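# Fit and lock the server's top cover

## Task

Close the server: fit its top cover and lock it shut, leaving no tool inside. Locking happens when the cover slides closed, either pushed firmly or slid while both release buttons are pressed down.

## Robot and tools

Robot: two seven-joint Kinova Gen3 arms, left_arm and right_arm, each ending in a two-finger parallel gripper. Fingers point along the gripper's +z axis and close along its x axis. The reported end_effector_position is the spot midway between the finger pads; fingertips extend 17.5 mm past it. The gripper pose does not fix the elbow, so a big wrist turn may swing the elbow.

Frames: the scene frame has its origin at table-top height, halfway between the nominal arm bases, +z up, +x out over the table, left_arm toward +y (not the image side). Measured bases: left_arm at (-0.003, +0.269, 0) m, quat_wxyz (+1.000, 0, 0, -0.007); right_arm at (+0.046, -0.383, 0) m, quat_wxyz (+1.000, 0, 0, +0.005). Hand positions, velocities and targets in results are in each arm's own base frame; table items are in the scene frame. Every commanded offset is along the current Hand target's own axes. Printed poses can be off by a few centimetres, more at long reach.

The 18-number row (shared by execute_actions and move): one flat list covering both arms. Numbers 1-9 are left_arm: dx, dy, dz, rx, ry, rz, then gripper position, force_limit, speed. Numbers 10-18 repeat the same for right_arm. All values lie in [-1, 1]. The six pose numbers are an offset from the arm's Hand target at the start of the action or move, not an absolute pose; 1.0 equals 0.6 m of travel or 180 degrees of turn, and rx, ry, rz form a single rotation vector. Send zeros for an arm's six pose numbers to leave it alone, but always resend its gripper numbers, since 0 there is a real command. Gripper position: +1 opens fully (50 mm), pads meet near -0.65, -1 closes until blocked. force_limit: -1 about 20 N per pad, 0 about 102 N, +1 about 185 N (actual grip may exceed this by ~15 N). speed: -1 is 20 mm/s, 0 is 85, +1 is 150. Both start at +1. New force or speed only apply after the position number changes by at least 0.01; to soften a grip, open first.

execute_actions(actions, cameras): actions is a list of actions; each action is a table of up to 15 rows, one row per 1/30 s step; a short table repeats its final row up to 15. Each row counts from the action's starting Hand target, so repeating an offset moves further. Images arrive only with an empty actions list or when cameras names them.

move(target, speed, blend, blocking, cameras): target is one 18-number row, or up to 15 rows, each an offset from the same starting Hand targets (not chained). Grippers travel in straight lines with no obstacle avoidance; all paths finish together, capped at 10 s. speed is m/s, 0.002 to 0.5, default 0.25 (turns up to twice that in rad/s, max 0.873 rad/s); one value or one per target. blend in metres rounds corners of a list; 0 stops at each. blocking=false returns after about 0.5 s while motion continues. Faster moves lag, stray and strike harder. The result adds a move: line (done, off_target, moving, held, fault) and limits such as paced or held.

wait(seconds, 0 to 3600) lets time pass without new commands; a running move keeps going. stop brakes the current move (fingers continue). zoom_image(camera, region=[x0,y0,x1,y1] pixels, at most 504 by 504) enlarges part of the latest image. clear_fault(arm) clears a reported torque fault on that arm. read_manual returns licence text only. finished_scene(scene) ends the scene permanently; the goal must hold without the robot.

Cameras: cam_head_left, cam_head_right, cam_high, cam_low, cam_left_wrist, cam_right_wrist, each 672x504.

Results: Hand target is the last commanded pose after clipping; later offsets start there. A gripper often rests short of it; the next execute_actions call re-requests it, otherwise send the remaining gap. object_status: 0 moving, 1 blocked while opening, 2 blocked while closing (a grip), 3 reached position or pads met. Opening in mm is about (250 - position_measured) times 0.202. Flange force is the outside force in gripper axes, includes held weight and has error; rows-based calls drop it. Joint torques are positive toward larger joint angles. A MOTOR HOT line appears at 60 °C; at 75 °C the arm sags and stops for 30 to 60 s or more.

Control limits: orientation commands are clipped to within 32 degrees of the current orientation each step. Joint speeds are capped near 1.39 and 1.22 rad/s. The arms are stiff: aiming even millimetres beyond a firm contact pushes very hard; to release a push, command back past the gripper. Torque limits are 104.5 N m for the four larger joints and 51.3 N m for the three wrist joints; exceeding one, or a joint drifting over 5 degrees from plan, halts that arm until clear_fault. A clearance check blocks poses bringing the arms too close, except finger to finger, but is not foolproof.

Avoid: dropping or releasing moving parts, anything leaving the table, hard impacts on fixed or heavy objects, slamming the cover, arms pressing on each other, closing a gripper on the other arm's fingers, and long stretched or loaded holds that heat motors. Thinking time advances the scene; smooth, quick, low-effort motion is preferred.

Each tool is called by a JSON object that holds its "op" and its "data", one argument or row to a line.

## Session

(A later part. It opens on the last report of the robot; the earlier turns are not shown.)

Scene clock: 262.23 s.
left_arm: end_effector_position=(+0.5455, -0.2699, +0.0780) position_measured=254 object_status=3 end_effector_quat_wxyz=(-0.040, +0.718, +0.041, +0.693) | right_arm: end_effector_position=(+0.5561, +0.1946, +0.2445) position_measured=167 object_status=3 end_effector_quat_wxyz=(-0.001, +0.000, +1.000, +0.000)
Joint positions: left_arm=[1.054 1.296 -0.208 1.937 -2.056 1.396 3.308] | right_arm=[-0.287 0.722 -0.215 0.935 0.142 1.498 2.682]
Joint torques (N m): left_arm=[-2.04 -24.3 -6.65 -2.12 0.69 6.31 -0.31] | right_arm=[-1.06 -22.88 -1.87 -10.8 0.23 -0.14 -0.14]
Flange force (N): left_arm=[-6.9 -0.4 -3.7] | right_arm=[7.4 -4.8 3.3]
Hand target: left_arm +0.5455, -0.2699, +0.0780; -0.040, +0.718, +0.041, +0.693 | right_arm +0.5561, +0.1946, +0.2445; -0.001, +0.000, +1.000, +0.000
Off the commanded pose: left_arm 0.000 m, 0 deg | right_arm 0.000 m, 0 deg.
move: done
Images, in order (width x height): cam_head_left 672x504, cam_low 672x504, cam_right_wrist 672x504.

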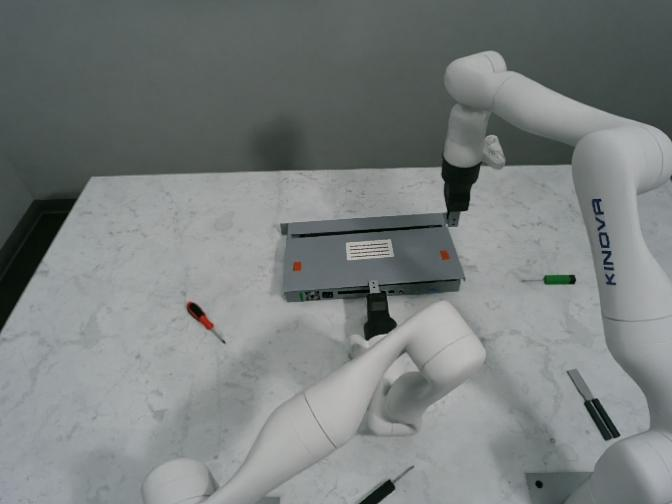

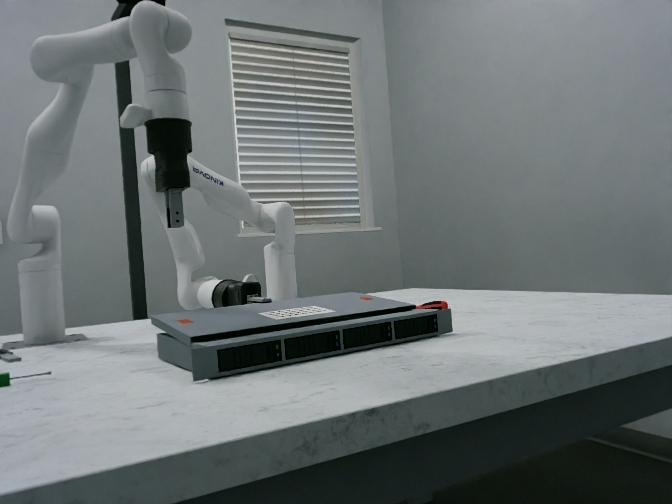

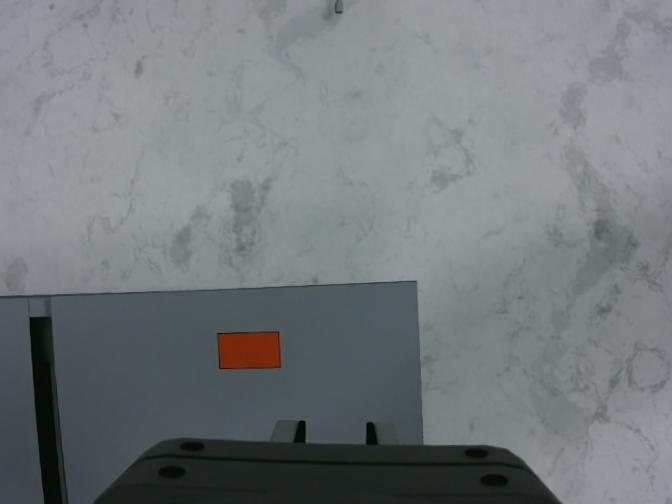

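{"op": "move", "data": {
  "target": [-0.015,-0.0012,0.0005,0,0,0,-0.98,0.8,-1,0,0,0,0,0,0,-0.1,0,-0.8],
  "speed": 0.03
}}

{"op": "move", "data": {
  "target": [-0.0117,0,0.0004,0,0,0,-0.98,0.8,-1,0,0,0,0,0,0,-0.1,0,-0.8],
  "speed": 0.03,
  "cameras": ["cam_low","cam_head_left","cam_right_wrist","cam_left_wrist"]
}}

{"op": "zoom_image", "data": {
  "camera": "cam_low",
  "region": [130, 270, 470, 390]
}}

{"op": "zoom_image", "data": {
  "camera": "cam_right_wrist",
  "region": [0, 230, 440, 440]
}}

{"op": "zoom_image", "data": {
  "camera": "cam_head_left",
  "region": [260, 190, 490, 310]
}}

Scene clock: 283.93 s.
left_arm: end_effector_position=(+0.5454, -0.2692, +0.0690) position_measured=254 object_status=3 end_effector_quat_wxyz=(-0.040, +0.718, +0.041, +0.693) | right_arm: end_effector_position=(+0.5561, +0.1946, +0.2445) position_measured=167 object_status=3 end_effector_quat_wxyz=(-0.001, +0.000, +1.000, +0.000)
Joint positions: left_arm=[1.053 1.319 -0.206 1.925 -2.054 1.401 3.317] | right_arm=[-0.287 0.722 -0.215 0.935 0.142 1.498 2.682]
Joint torques (N m): left_arm=[-1.15 -22.33 -4.8 -0.68 0.97 5.11 -0.21] | right_arm=[-1.01 -23 -1.8 -10.78 0.22 -0.09 -0.1]
Flange force (N): left_arm=[-3.8 0.7 0.4] | right_arm=[7.2 -4.5 3.5]
Hand target: left_arm +0.5454, -0.2692, +0.0690; -0.040, +0.718, +0.041, +0.693 | right_arm +0.5561, +0.1946, +0.2445; -0.001, +0.000, +1.000, +0.000
Off the commanded pose: left_arm 0.000 m, 0 deg | right_arm 0.000 m, 0 deg.
move: done

Scene clock: 284.50 s.
left_arm: end_effector_position=(+0.5454, -0.2692, +0.0620) position_measured=254 object_status=3 end_effector_quat_wxyz=(-0.040, +0.718, +0.041, +0.693) | right_arm: end_effector_position=(+0.5561, +0.1946, +0.2445) position_measured=167 object_status=3 end_effector_quat_wxyz=(-0.001, +0.000, +1.000, +0.000)
Joint positions: left_arm=[1.052 1.336 -0.204 1.913 -2.051 1.404 3.322] | right_arm=[-0.287 0.722 -0.215 0.935 0.142 1.498 2.682]
Joint torques (N m): left_arm=[-1.45 -21.69 -3.59 -1.73 -0.16 3.2 0.08] | right_arm=[-1.07 -22.92 -1.9 -10.73 0.24 -0.12 -0.08]
Flange force (N): left_arm=[-1.1 -2.0 -4.8] | right_arm=[7.0 -4.5 3.2]
Hand target: left_arm +0.5454, -0.2692, +0.0620; -0.040, +0.718, +0.041, +0.693 | right_arm +0.5561, +0.1946, +0.2445; -0.001, +0.000, +1.000, +0.000
Off the commanded pose: left_arm 0.000 m, 0 deg | right_arm 0.000 m, 0 deg.
move: done
Images, in order (width x height): cam_head_left 672x504, cam_low 672x504, cam_left_wrist 672x504, cam_right_wrist 672x504.

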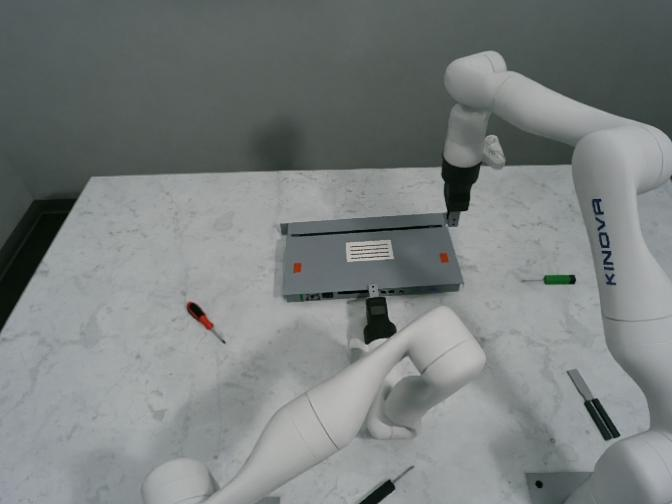

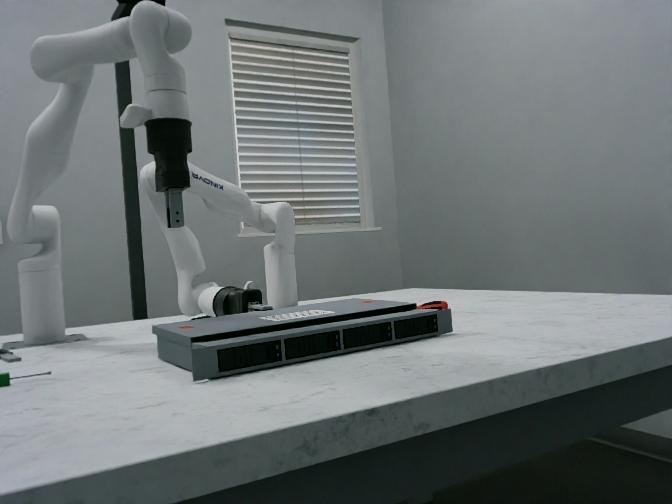

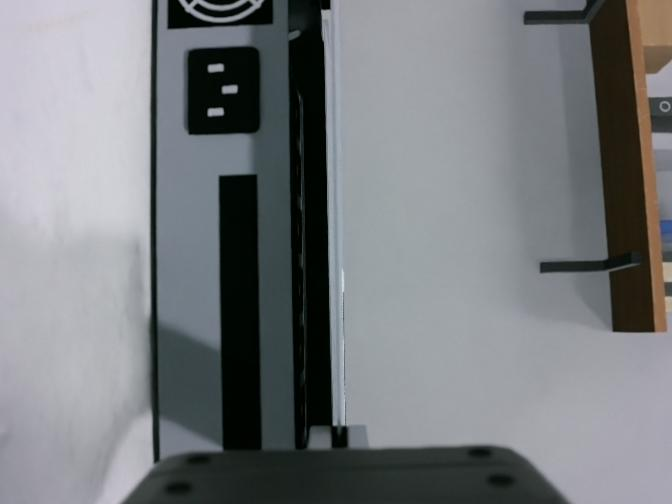

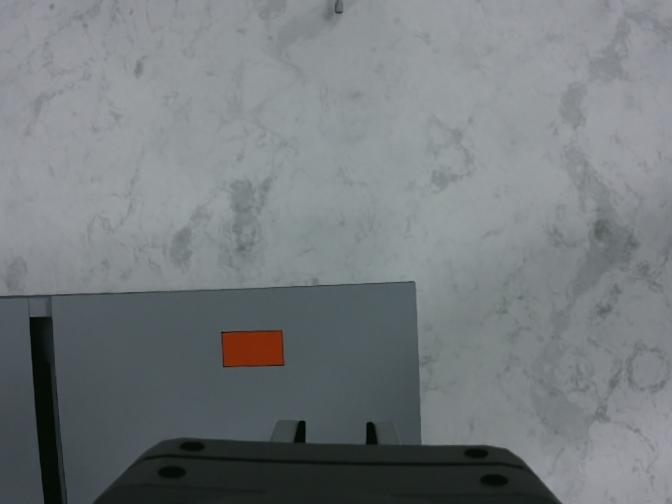

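Scaled by 1.482.

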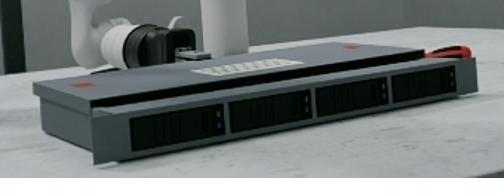

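Scaled by 1.145.

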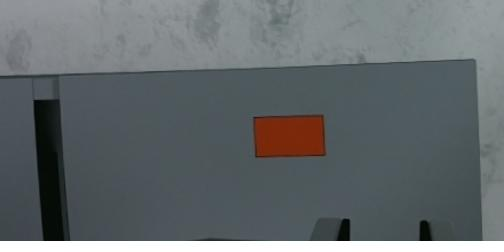

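Scaled by 2.191.

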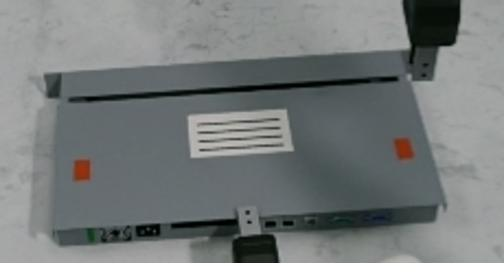

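{"op": "move", "data": {
  "target": [-0.0117,0,0.0004,0,0,0,-0.98,0.8,-1,0,0,0,0,0,0,-0.1,0,-0.8],
  "speed": 0.03
}}

{"op": "move", "data": {
  "target": [-0.0067,0,0.0002,0,0,0,-0.98,0.8,-1,0,0,0,0,0,0,-0.1,0,-0.8],
  "speed": 0.02,
  "cameras": ["cam_low","cam_head_left","cam_left_wrist","cam_right_wrist"]
}}

{"op": "zoom_image", "data": {
  "camera": "cam_head_left",
  "region": [260, 190, 490, 310]
}}

{"op": "zoom_image", "data": {
  "camera": "cam_low",
  "region": [130, 270, 470, 390]
}}

Scene clock: 304.33 s.
left_arm: end_effector_position=(+0.5454, -0.2691, +0.0551) position_measured=254 object_status=3 end_effector_quat_wxyz=(-0.040, +0.718, +0.041, +0.693) | right_arm: end_effector_position=(+0.5561, +0.1946, +0.2445) position_measured=167 object_status=3 end_effector_quat_wxyz=(-0.001, +0.000, +1.000, +0.000)
Joint positions: left_arm=[1.051 1.353 -0.202 1.901 -2.049 1.407 3.326] | right_arm=[-0.287 0.722 -0.215 0.935 0.142 1.498 2.682]
Joint torques (N m): left_arm=[-2.74 -14.13 1.21 -1.93 -1.49 -2.81 1.01] | right_arm=[-1.06 -22.91 -1.9 -10.78 0.23 -0.17 -0.1]
Flange force (N): left_arm=[17.0 -3.5 -12.1] | right_arm=[7.2 -4.6 3.2]
Hand target: left_arm +0.5454, -0.2691, +0.0550; -0.040, +0.718, +0.041, +0.693 | right_arm +0.5561, +0.1946, +0.2445; -0.001, +0.000, +1.000, +0.000
Off the commanded pose: left_arm 0.000 m, 0 deg | right_arm 0.000 m, 0 deg.
move: done

Scene clock: 304.83 s.
left_arm: end_effector_position=(+0.5454, -0.2691, +0.0511) position_measured=254 object_status=3 end_effector_quat_wxyz=(-0.040, +0.718, +0.041, +0.693) | right_arm: end_effector_position=(+0.5561, +0.1946, +0.2445) position_measured=167 object_status=3 end_effector_quat_wxyz=(-0.001, +0.000, +1.000, +0.000)
Joint positions: left_arm=[1.051 1.363 -0.201 1.894 -2.047 1.409 3.329] | right_arm=[-0.287 0.722 -0.215 0.935 0.142 1.498 2.682]
Joint torques (N m): left_arm=[-1.59 -17.35 -0.89 -4.07 -3.31 -1.01 -0.11] | right_arm=[-1.06 -22.89 -1.9 -10.74 0.22 -0.12 -0.11]
Flange force (N): left_arm=[11.6 -9.1 -17.1] | right_arm=[7.1 -4.6 3.2]
Hand target: left_arm +0.5454, -0.2691, +0.0509; -0.040, +0.718, +0.041, +0.693 | right_arm +0.5561, +0.1946, +0.2445; -0.001, +0.000, +1.000, +0.000
Off the commanded pose: left_arm 0.000 m, 0 deg | right_arm 0.000 m, 0 deg.
move: done
Images, in order (width x height): cam_head_left 672x504, cam_low 672x504, cam_left_wrist 672x504, cam_right_wrist 672x504.

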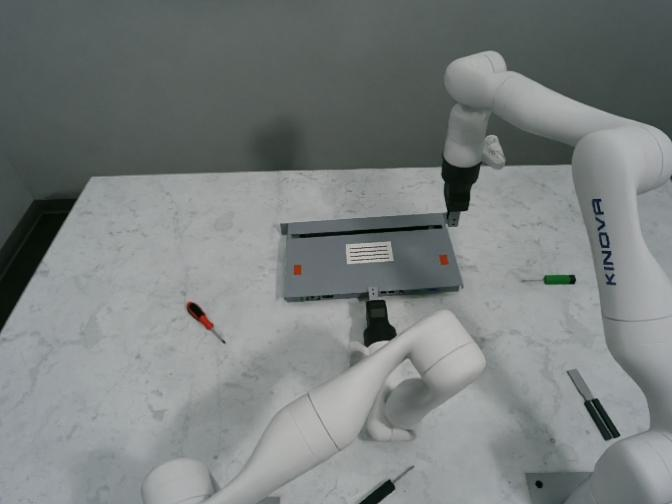

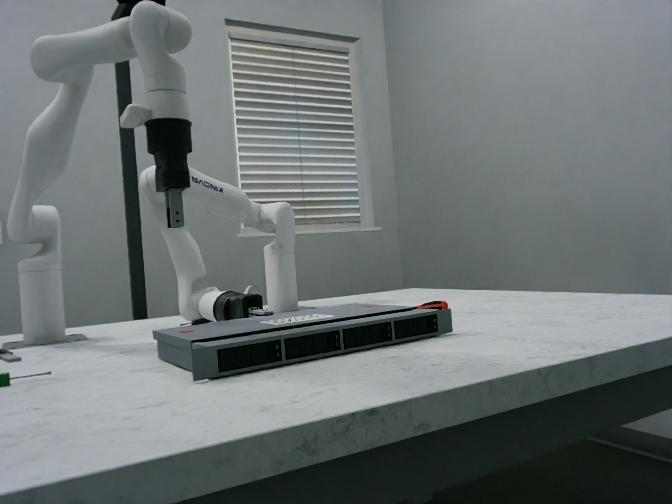

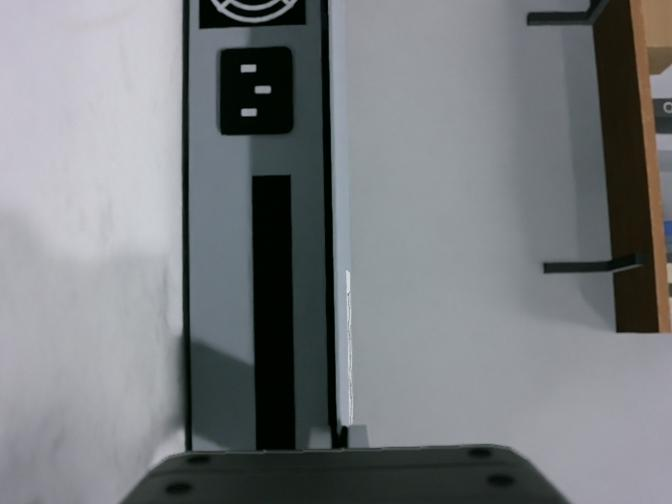

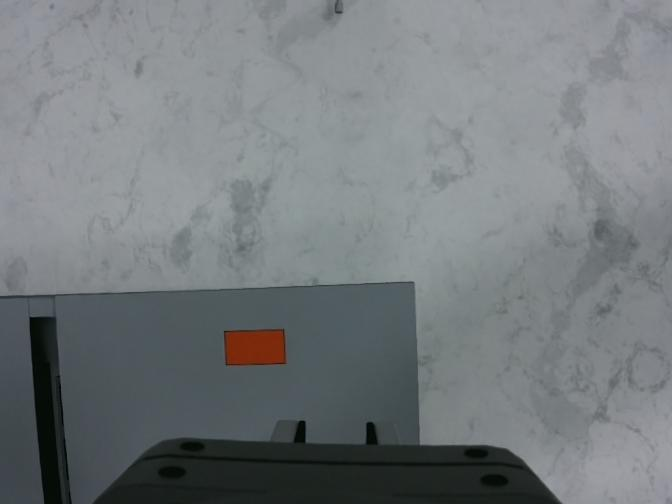

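Scaled by 2.191.

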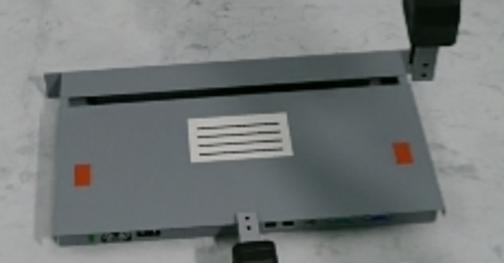

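Scaled by 1.482.

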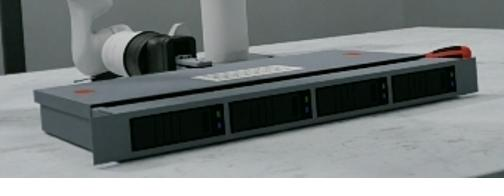

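{"op": "move", "data": {
  "target": [-0.0037,0,0.0001,0,0,0,-0.98,0.8,-1,0,0,0,0,0,0,-0.1,0,-0.8],
  "speed": 0.02,
  "cameras": ["cam_left_wrist","cam_right_wrist"]
}}

{"op": "zoom_image", "data": {
  "camera": "cam_left_wrist",
  "region": [180, 0, 400, 450]
}}

Scene clock: 316.03 s.
left_arm: end_effector_position=(+0.5453, -0.2692, +0.0488) position_measured=254 object_status=3 end_effector_quat_wxyz=(-0.040, +0.718, +0.041, +0.693) | right_arm: end_effector_position=(+0.5561, +0.1946, +0.2445) position_measured=167 object_status=3 end_effector_quat_wxyz=(-0.001, +0.000, +1.000, +0.000)
Joint positions: left_arm=[1.05 1.369 -0.2 1.89 -2.046 1.41 3.33] | right_arm=[-0.287 0.722 -0.215 0.935 0.142 1.498 2.682]
Joint torques (N m): left_arm=[-6.49 -5.67 3.47 -8.48 -8.58 -10.88 -0.1] | right_arm=[-1.08 -22.91 -1.97 -10.78 0.23 -0.16 -0.14]
Flange force (N): left_arm=[43.2 -18.5 -49.2] | right_arm=[7.1 -4.7 3.2]
Hand target: left_arm +0.5453, -0.2691, +0.0487; -0.040, +0.718, +0.041, +0.693 | right_arm +0.5561, +0.1946, +0.2445; -0.001, +0.000, +1.000, +0.000
Off the commanded pose: left_arm 0.000 m, 0 deg | right_arm 0.000 m, 0 deg.
move: done

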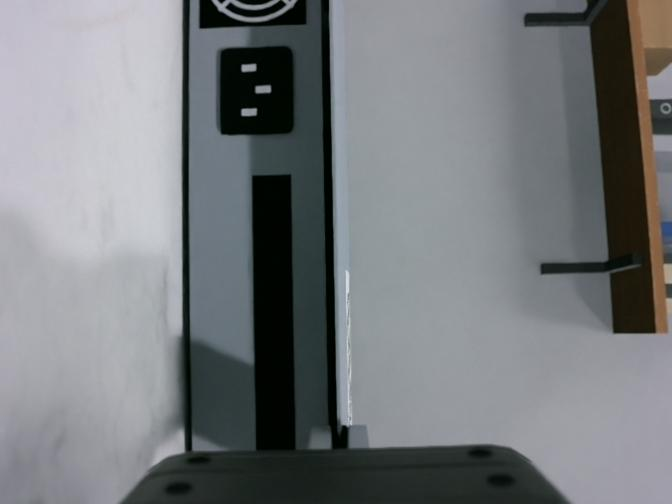

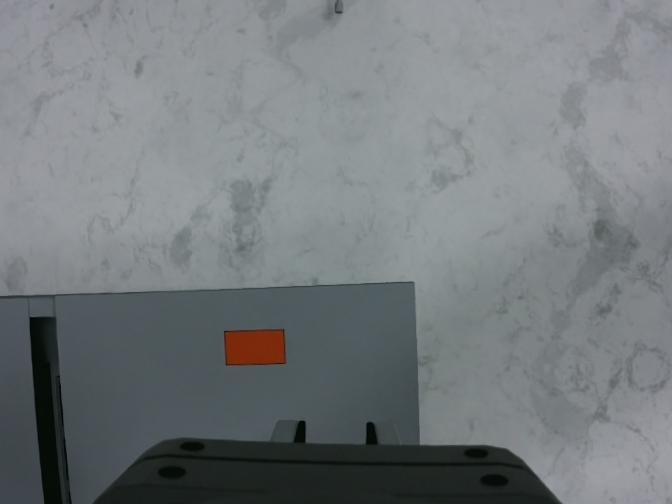

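Scaled by 1.120.

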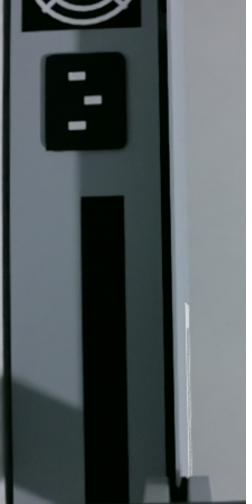

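{"op": "move", "data": {
  "target": [0.0013,0,0.0067,0,0,0,-0.98,0.8,-1,0,0,0,0,0,0,-0.1,0,-0.8],
  "speed": 0.02,
  "cameras": ["cam_right_wrist","cam_low","cam_head_left","cam_left_wrist"]
}}

{"op": "zoom_image", "data": {
  "camera": "cam_low",
  "region": [130, 270, 470, 390]
}}

{"op": "zoom_image", "data": {
  "camera": "cam_head_left",
  "region": [260, 190, 490, 310]
}}

Scene clock: 326.13 s.
left_arm: end_effector_position=(+0.5494, -0.2685, +0.0490) position_measured=254 object_status=3 end_effector_quat_wxyz=(-0.041, +0.718, +0.041, +0.693) | right_arm: end_effector_position=(+0.5561, +0.1946, +0.2445) position_measured=167 object_status=3 end_effector_quat_wxyz=(-0.001, +0.000, +1.000, +0.000)
Joint positions: left_arm=[1.044 1.368 -0.205 1.885 -2.054 1.405 3.327] | right_arm=[-0.287 0.722 -0.215 0.935 0.142 1.498 2.682]
Joint torques (N m): left_arm=[1.97 -21.02 -1.37 0.31 0.18 3.6 -0.15] | right_arm=[-1.11 -22.9 -1.9 -10.82 0.23 -0.15 -0.13]
Flange force (N): left_arm=[-1.8 -1.1 6.8] | right_arm=[7.4 -4.8 3.4]
Hand target: left_arm +0.5494, -0.2687, +0.0494; -0.040, +0.718, +0.041, +0.693 | right_arm +0.5561, +0.1946, +0.2445; -0.001, +0.000, +1.000, +0.000
Off the commanded pose: left_arm 0.000 m, 0 deg | right_arm 0.000 m, 0 deg.
move: done
Images, in order (width x height): cam_head_left 672x504, cam_low 672x504, cam_left_wrist 672x504, cam_right_wrist 672x504.

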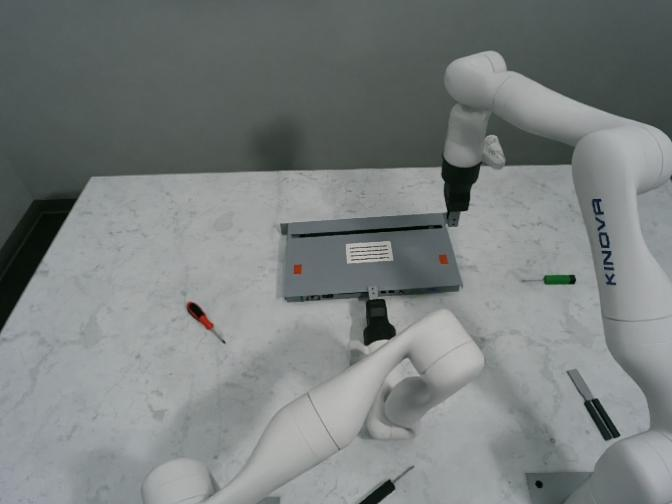

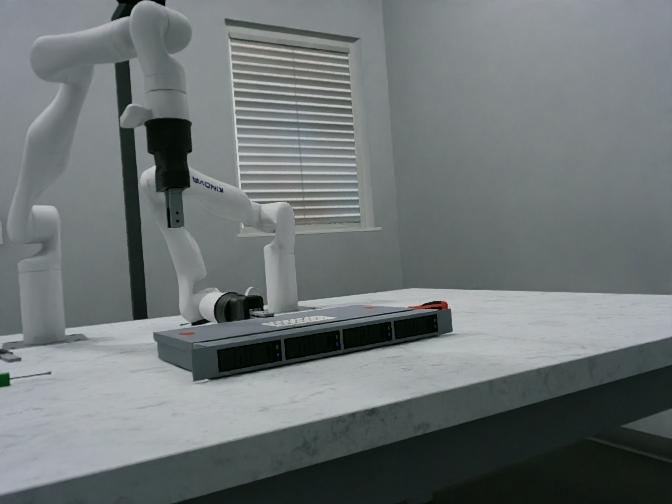

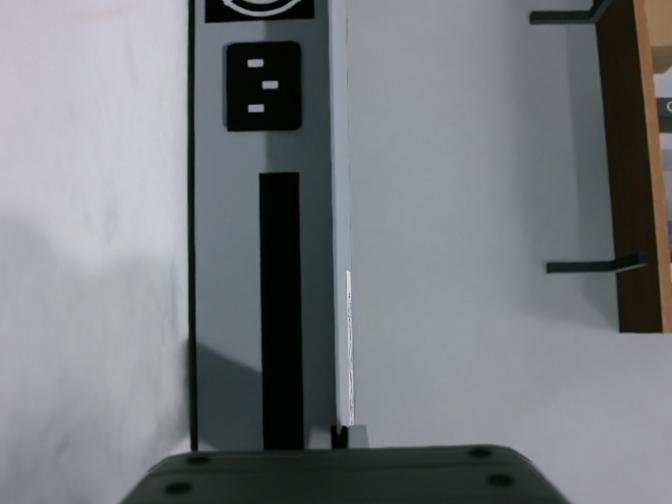

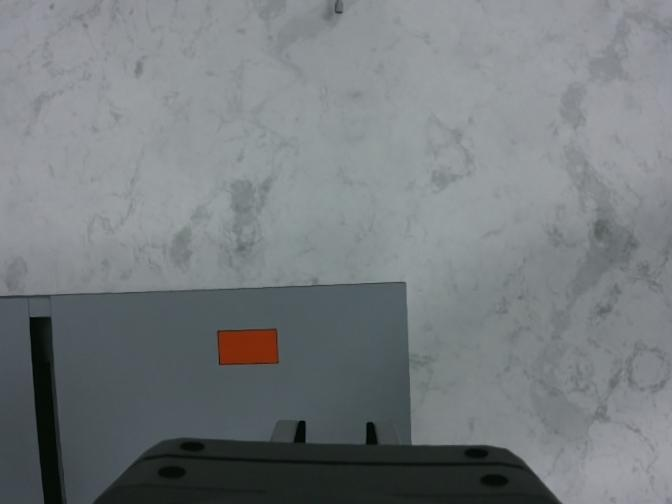

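Scaled by 1.482.

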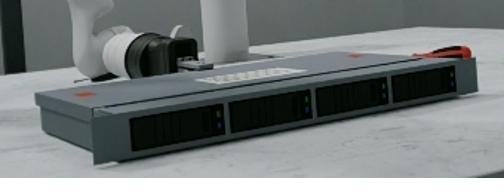

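Scaled by 2.191.

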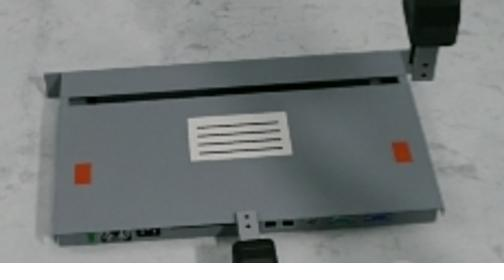

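{"op": "move", "data": {
  "target": [
    [0,0,0,0,0,0,-0.3,0.8,-0.8,0,0,0,0,0,0,-1,-0.5,-0.5],
    [0,0,-0.1,0,0,0,-0.3,0.8,-0.8,-0.08,-0.0133,0.15,0,0,0,-1,-0.5,-0.5]
  ],
  "speed": [0.05,0.1]
}}

{"op": "move", "data": {
  "target": [
    [0.25,0,0.02,0,0,0,-1,-0.5,-0.5,0,0,0,0,0,0,-1,-0.5,-0.5],
    [0.2317,-0.3088,0.256,0,-0.489,0,-1,-0.5,-0.5,0,0,0,0,0,0,-1,-0.5,-0.5]
  ],
  "speed": 0.2,
  "cameras": ["cam_left_wrist","cam_right_wrist","cam_head_left","cam_low"]
}}

Scene clock: 352.10 s.
left_arm: end_effector_position=(+0.4898, -0.2756, +0.0515) position_measured=198 object_status=3 end_effector_quat_wxyz=(-0.040, +0.718, +0.041, +0.693) | right_arm: end_effector_position=(+0.6040, +0.1866, +0.1545) position_measured=252 object_status=3 end_effector_quat_wxyz=(-0.001, +0.000, +1.000, +0.000)
Joint positions: left_arm=[1.141 1.365 -0.139 1.966 -1.941 1.473 3.363] | right_arm=[-0.26 0.888 -0.204 0.896 0.161 1.371 2.72]
Joint torques (N m): left_arm=[-0.26 -19.41 -2.69 1.39 0.82 3.64 -0.31] | right_arm=[-1.05 -25.52 -1.9 -10.52 0.22 -0.14 -0.11]
Flange force (N): left_arm=[-0.8 0.7 2.2] | right_arm=[6.7 -3.9 2.2]
Hand target: left_arm +0.4898, -0.2756, +0.0515; -0.040, +0.718, +0.041, +0.693 | right_arm +0.6040, +0.1866, +0.1544; -0.001, +0.000, +1.000, +0.000
Off the commanded pose: left_arm 0.000 m, 0 deg | right_arm 0.000 m, 0 deg.
move: done

Scene clock: 358.17 s.
left_arm: end_effector_position=(+0.6258, -0.0735, +0.1852) position_measured=251 object_status=3 end_effector_quat_wxyz=(-0.001, +0.998, +0.058, +0.000) | right_arm: end_effector_position=(+0.6040, +0.1866, +0.1544) position_measured=252 object_status=3 end_effector_quat_wxyz=(-0.001, +0.000, +1.000, +0.000)
Joint positions: left_arm=[-0.113 0.901 0.529 0.864 -0.41 1.46 0.399] | right_arm=[-0.26 0.888 -0.204 0.896 0.161 1.371 2.72]
Joint torques (N m): left_arm=[-0.49 -24.88 4.28 -7.43 -0.04 0.21 -0.22] | right_arm=[-1.06 -25.16 -1.9 -10.51 0.21 -0.15 -0.1]
Flange force (N): left_arm=[7.7 3.0 -2.0] | right_arm=[7.6 -4.2 1.9]
Hand target: left_arm +0.6258, -0.0735, +0.1852; -0.001, +0.998, +0.058, +0.000 | right_arm +0.6040, +0.1866, +0.1544; -0.001, +0.000, +1.000, +0.000
Off the commanded pose: left_arm 0.000 m, 0 deg | right_arm 0.000 m, 0 deg.
move: done
Images, in order (width x height): cam_head_left 672x504, cam_low 672x504, cam_left_wrist 672x504, cam_right_wrist 672x504.

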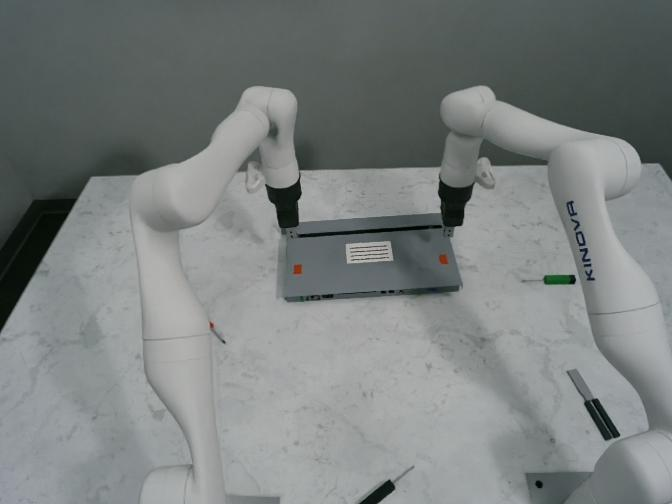

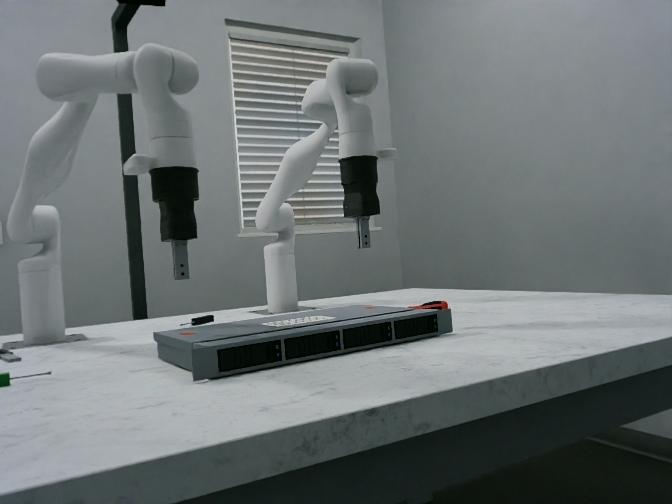

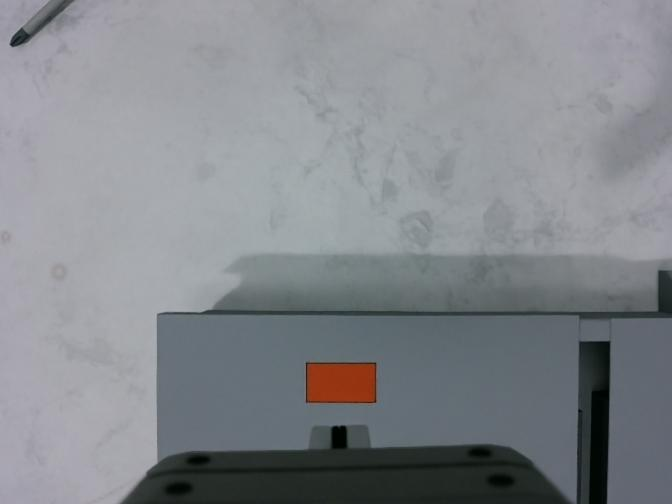

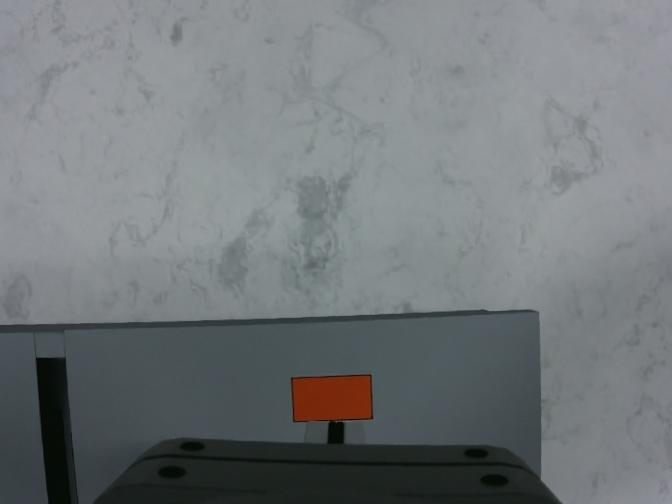

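{"op": "move", "data": {
  "target": [
    [0.0017,-0.0033,0.165,0,0,0,-1,-0.5,-0.5,-0.0033,0.0023,0.12,0,0,0,-1,-0.5,-0.5],
    [0.0017,-0.0033,0.1975,0,0,0,-1,-0.5,-0.5,-0.0033,0.0023,0.1517,0,0,0,-1,-0.5,-0.5]
  ],
  "speed": [0.12,0.03]
}}

{"op": "move", "data": {
  "target": [0,0,0.0025,0,0,0,-1,-0.5,-0.5,0,0,0.0025,0,0,0,-1,-0.5,-0.5],
  "speed": 0.02,
  "cameras": ["cam_left_wrist","cam_right_wrist"]
}}

Scene clock: 376.30 s.
left_arm: end_effector_position=(+0.6265, -0.0712, +0.0668) position_measured=251 object_status=3 end_effector_quat_wxyz=(-0.001, +0.998, +0.058, +0.000) | right_arm: end_effector_position=(+0.6059, +0.1879, +0.0636) position_measured=252 object_status=3 end_effector_quat_wxyz=(-0.001, +0.000, +1.000, +0.000)
Joint positions: left_arm=[-0.131 1.003 0.494 1.051 -0.447 1.185 0.446] | right_arm=[-0.257 0.976 -0.198 1.014 0.179 1.168 2.702]
Joint torques (N m): left_arm=[-0.41 -25.55 4.82 -6.73 0.02 0.28 -0.25] | right_arm=[-1.16 -15.93 -1.64 -7.97 0.37 -2.3 -0.05]
Flange force (N): left_arm=[6.3 2.6 0.4] | right_arm=[13.7 -6.2 -16.9]
Hand target: left_arm +0.6265, -0.0713, +0.0667; -0.001, +0.998, +0.058, +0.000 | right_arm +0.6058, +0.1879, +0.0634; -0.001, +0.000, +1.000, +0.000
Off the commanded pose: left_arm 0.000 m, 0 deg | right_arm 0.000 m, 0 deg.
move: done

Scene clock: 376.80 s.
left_arm: end_effector_position=(+0.6265, -0.0713, +0.0652) position_measured=251 object_status=3 end_effector_quat_wxyz=(-0.001, +0.998, +0.058, +0.000) | right_arm: end_effector_position=(+0.6058, +0.1880, +0.0620) position_measured=252 object_status=3 end_effector_quat_wxyz=(-0.001, +0.000, +1.000, +0.000)
Joint positions: left_arm=[-0.131 1.005 0.494 1.053 -0.448 1.182 0.446] | right_arm=[-0.257 0.978 -0.198 1.016 0.179 1.164 2.702]
Joint torques (N m): left_arm=[-0.45 -25.47 4.79 -6.92 -0.02 0.1 -0.22] | right_arm=[-1.13 1.17 -0.89 -6.17 0.91 -8.04 0.07]
Flange force (N): left_arm=[5.6 2.5 0.1] | right_arm=[28.7 -10.5 -50.2]
Hand target: left_arm +0.6265, -0.0713, +0.0652; -0.001, +0.998, +0.058, +0.000 | right_arm +0.6058, +0.1879, +0.0619; -0.001, +0.000, +1.000, +0.000
Off the commanded pose: left_arm 0.000 m, 0 deg | right_arm 0.000 m, 0 deg.
move: done

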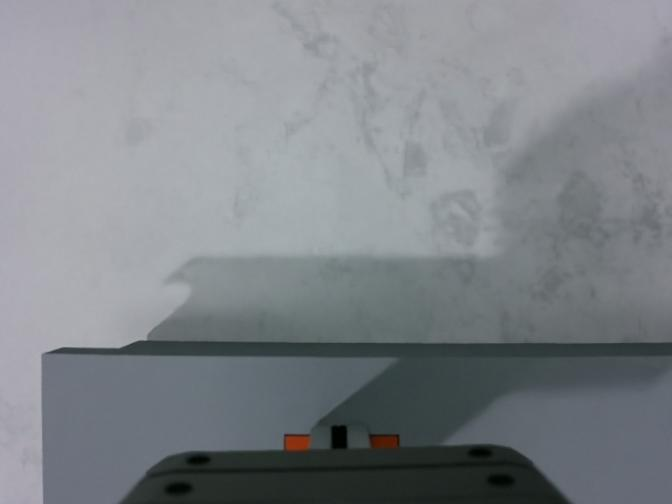

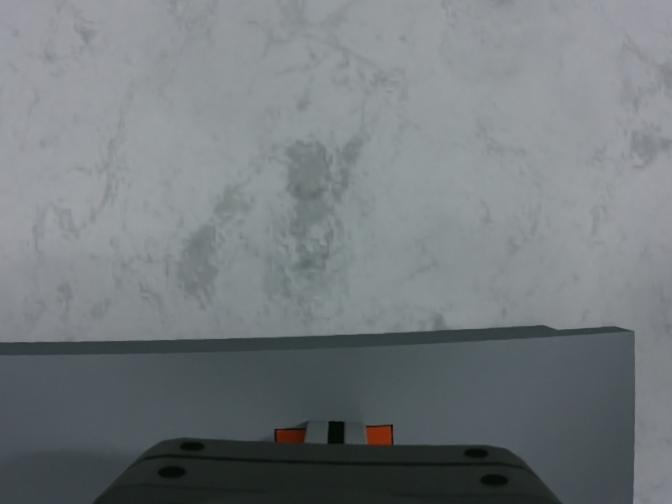

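Left hasn't touched yet; lower it.

{"op": "move", "data": {
  "target": [0,0,0.0033,0,0,0,-1,-0.5,-0.5,0,0,0,0,0,0,-1,-0.5,-0.5],
  "speed": 0.02
}}

{"op": "move", "data": {
  "target": [0,0,0.0033,0,0,0,-1,-0.5,-0.5,0,0,0,0,0,0,-1,-0.5,-0.5],
  "speed": 0.02
}}

Scene clock: 383.20 s.
left_arm: end_effector_position=(+0.6266, -0.0713, +0.0633) position_measured=251 object_status=3 end_effector_quat_wxyz=(-0.001, +0.998, +0.058, +0.000) | right_arm: end_effector_position=(+0.6058, +0.1879, +0.0619) position_measured=252 object_status=3 end_effector_quat_wxyz=(-0.001, +0.000, +1.000, +0.000)
Joint positions: left_arm=[-0.131 1.007 0.493 1.055 -0.449 1.178 0.447] | right_arm=[-0.257 0.978 -0.198 1.016 0.179 1.164 2.702]
Joint torques (N m): left_arm=[-0.25 -14.38 3.09 -5.47 -0.51 -3.09 -0.37] | right_arm=[-1.16 1.67 -0.84 -6.05 0.94 -8.16 0.05]
Flange force (N): left_arm=[-3.7 0.2 -21.4] | right_arm=[28.8 -10.6 -51.2]
Hand target: left_arm +0.6265, -0.0713, +0.0632; -0.001, +0.998, +0.058, +0.000 | right_arm +0.6058, +0.1879, +0.0619; -0.001, +0.000, +1.000, +0.000
Off the commanded pose: left_arm 0.000 m, 0 deg | right_arm 0.000 m, 0 deg.
move: done

Scene clock: 383.70 s.
left_arm: end_effector_position=(+0.6266, -0.0713, +0.0614) position_measured=251 object_status=3 end_effector_quat_wxyz=(-0.001, +0.998, +0.058, +0.000) | right_arm: end_effector_position=(+0.6058, +0.1879, +0.0619) position_measured=252 object_status=3 end_effector_quat_wxyz=(-0.001, +0.000, +1.000, +0.000)
Joint positions: left_arm=[-0.131 1.009 0.492 1.057 -0.45 1.174 0.448] | right_arm=[-0.257 0.978 -0.198 1.016 0.179 1.164 2.702]
Joint torques (N m): left_arm=[-0.12 5.46 0.02 -1.97 -1.19 -7.87 -0.44] | right_arm=[-1.16 1.63 -0.86 -6.12 0.92 -8.16 0.07]
Flange force (N): left_arm=[-17.4 -3.1 -58.8] | right_arm=[29.1 -10.7 -51.1]
Hand target: left_arm +0.6265, -0.0713, +0.0612; -0.001, +0.998, +0.058, +0.000 | right_arm +0.6058, +0.1879, +0.0619; -0.001, +0.000, +1.000, +0.000
Off the commanded pose: left_arm 0.000 m, 0 deg | right_arm 0.000 m, 0 deg.
move: done

{"op": "move", "data": {
  "target": [
    [0,0,0,0,0,0,-1,-0.5,-0.5,0,0,0.0012,0,0,0,-1,-0.5,-0.5],
    [0.0267,0,0,0,0,0,-1,-0.5,-0.5,-0.0267,0.0008,0.0012,0,0,0,-1,-0.5,-0.5]
  ],
  "speed": 0.02,
  "cameras": ["cam_left_wrist","cam_right_wrist","cam_head_left","cam_low"]
}}

{"op": "zoom_image", "data": {
  "camera": "cam_head_left",
  "region": [260, 190, 490, 310]
}}

Scene clock: 395.90 s.
left_arm: end_effector_position=(+0.6424, -0.0694, +0.0612) position_measured=252 object_status=3 end_effector_quat_wxyz=(-0.001, +0.998, +0.058, +0.000) | right_arm: end_effector_position=(+0.6218, +0.1884, +0.0612) position_measured=252 object_status=3 end_effector_quat_wxyz=(-0.001, +0.000, +1.000, +0.000)
Joint positions: left_arm=[-0.119 1.047 0.492 0.967 -0.452 1.22 0.424] | right_arm=[-0.257 1.02 -0.196 0.926 0.178 1.212 2.718]
Joint torques (N m): left_arm=[-3.15 6.24 -2.58 -1.71 -2.72 -7.78 -0.5] | right_arm=[1.62 7.91 1.66 -2.48 2.12 -7.42 0.05]
Flange force (N): left_arm=[-17.7 1.8 -60.5] | right_arm=[29.8 -6.2 -59.9]
Hand target: left_arm +0.6424, -0.0694, +0.0612; -0.001, +0.998, +0.058, +0.000 | right_arm +0.6218, +0.1884, +0.0612; -0.001, +0.000, +1.000, +0.000
Off the commanded pose: left_arm 0.000 m, 0 deg | right_arm 0.000 m, 0 deg.
move: done
Images, in order (width x height): cam_head_left 672x504, cam_low 672x504, cam_left_wrist 672x504, cam_right_wrist 672x504.

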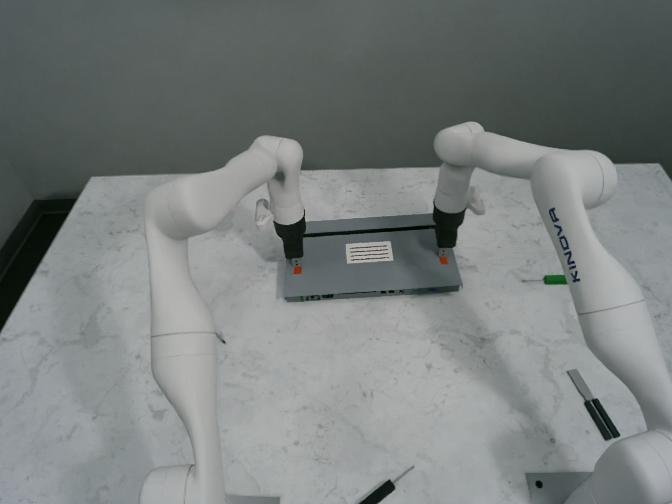

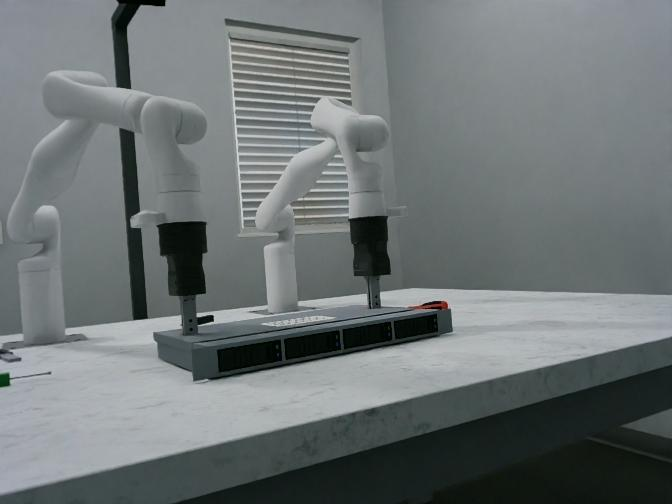

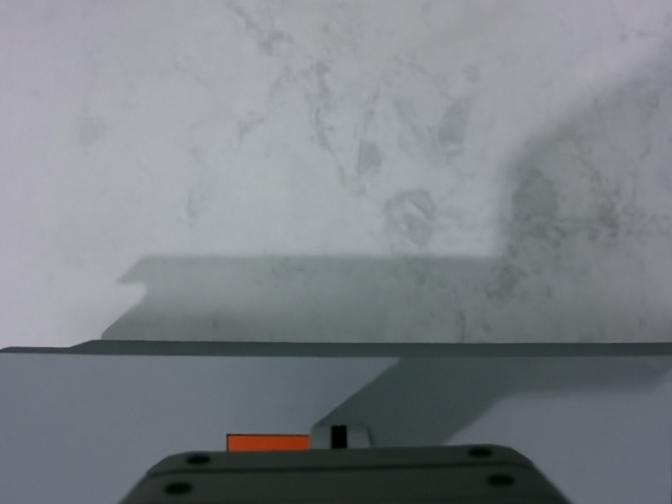

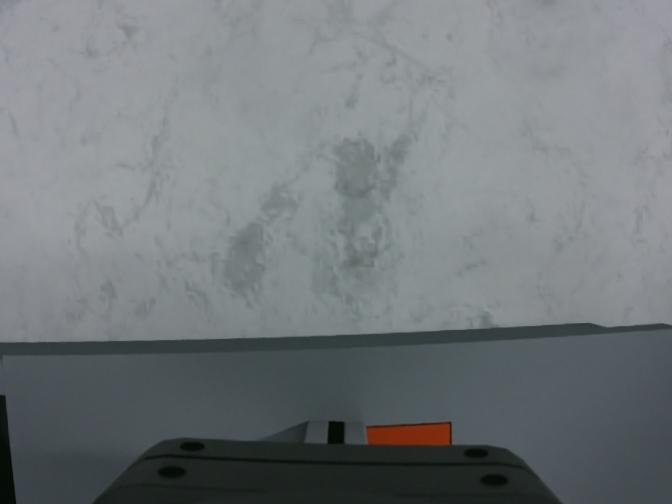

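Scaled by 2.191.

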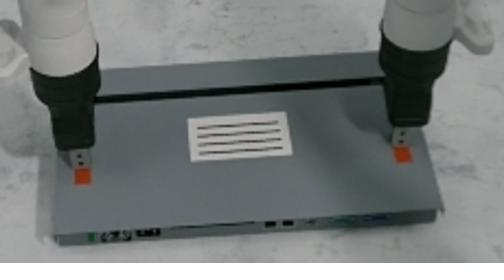

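{"op": "move", "data": {
  "target": [
    [0,0,-0.1,0,0,0,-1,-0.5,-0.5,0,0,-0.1,0,0,0,-1,-0.5,-0.5],
    [-0.208,0.033,-0.1,0,0,0,-1,-0.5,-0.5,0.2113,0.036,-0.1,0,0,0,-1,-0.5,-0.5],
    [-0.208,0.033,0.008,0,0,0,-1,-0.5,-0.5,0.2113,0.036,0.0112,0,0,0,-1,-0.5,-0.5]
  ],
  "speed": [0.08,0.15,0.08],
  "blend": [0.01,0.005,0],
  "cameras": ["cam_left_wrist","cam_right_wrist","cam_head_left","cam_low"]
}}

{"op": "zoom_image", "data": {
  "camera": "cam_head_left",
  "region": [260, 190, 490, 310]
}}

Scene clock: 427.90 s.
left_arm: end_effector_position=(+0.5208, -0.1034, +0.0565) position_measured=252 object_status=3 end_effector_quat_wxyz=(-0.001, +0.998, +0.058, +0.000) | right_arm: end_effector_position=(+0.4951, +0.2100, +0.0547) position_measured=252 object_status=3 end_effector_quat_wxyz=(-0.001, +0.000, +1.000, +0.000)
Joint positions: left_arm=[-0.131 0.813 0.49 1.522 -0.445 0.92 0.617] | right_arm=[-0.325 0.784 -0.211 1.476 0.189 0.903 2.548]
Joint torques (N m): left_arm=[-0.49 -20.95 4.74 -5.93 -0.04 0.2 -0.34] | right_arm=[-1.01 -21.79 -2.12 -8.67 0.2 -0.12 -0.17]
Flange force (N): left_arm=[2.5 2.5 1.0] | right_arm=[4.3 -4.1 0.4]
Hand target: left_arm +0.5207, -0.1034, +0.0565; -0.001, +0.998, +0.058, +0.000 | right_arm +0.4951, +0.2100, +0.0546; -0.001, +0.000, +1.000, +0.000
Off the commanded pose: left_arm 0.000 m, 0 deg | right_arm 0.000 m, 0 deg.
move: done
Images, in order (width x height): cam_head_left 672x504, cam_low 672x504, cam_left_wrist 672x504, cam_right_wrist 672x504.

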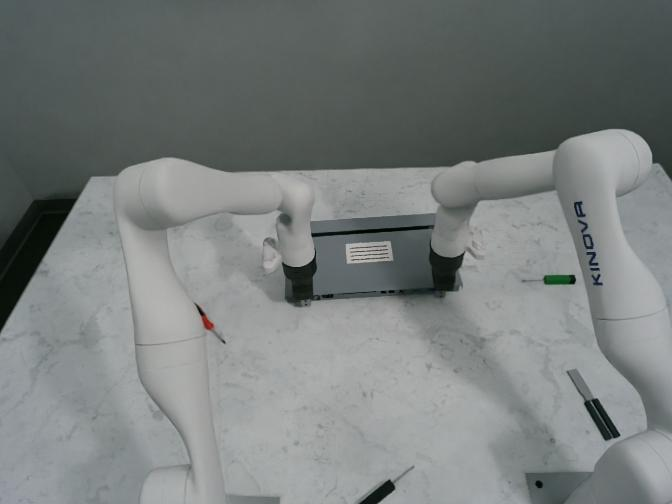

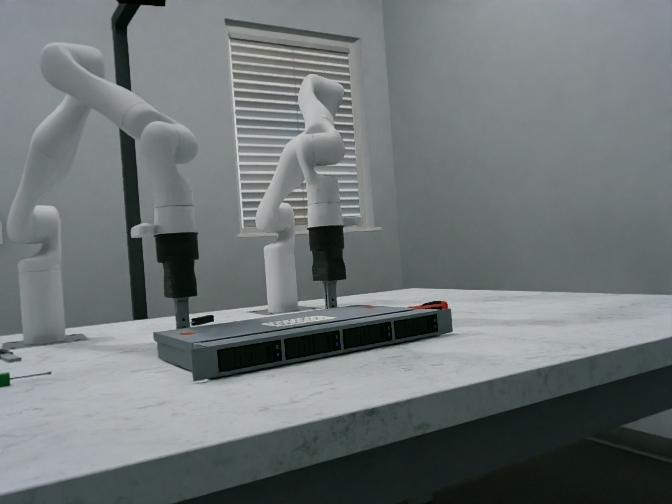

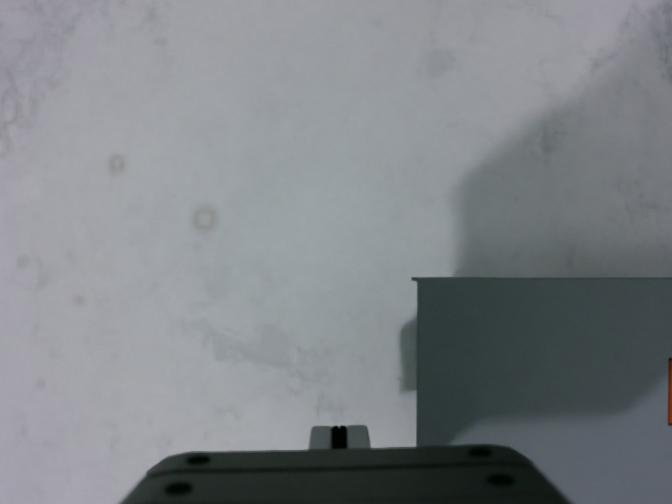

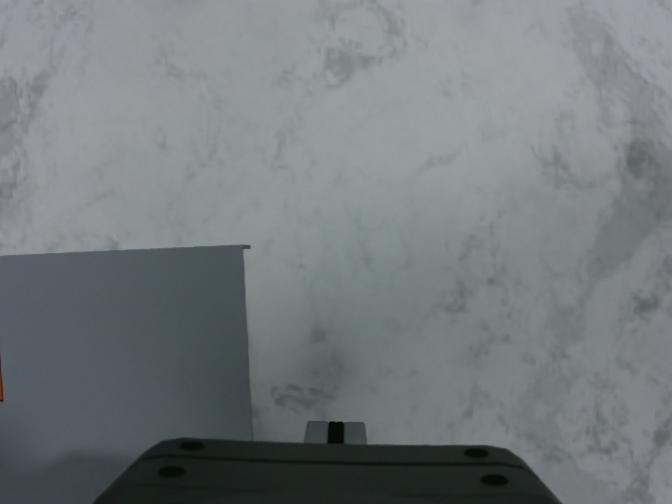

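Scaled by 2.191.

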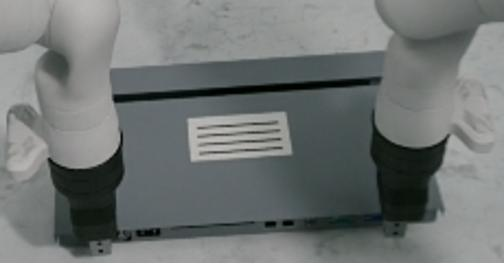

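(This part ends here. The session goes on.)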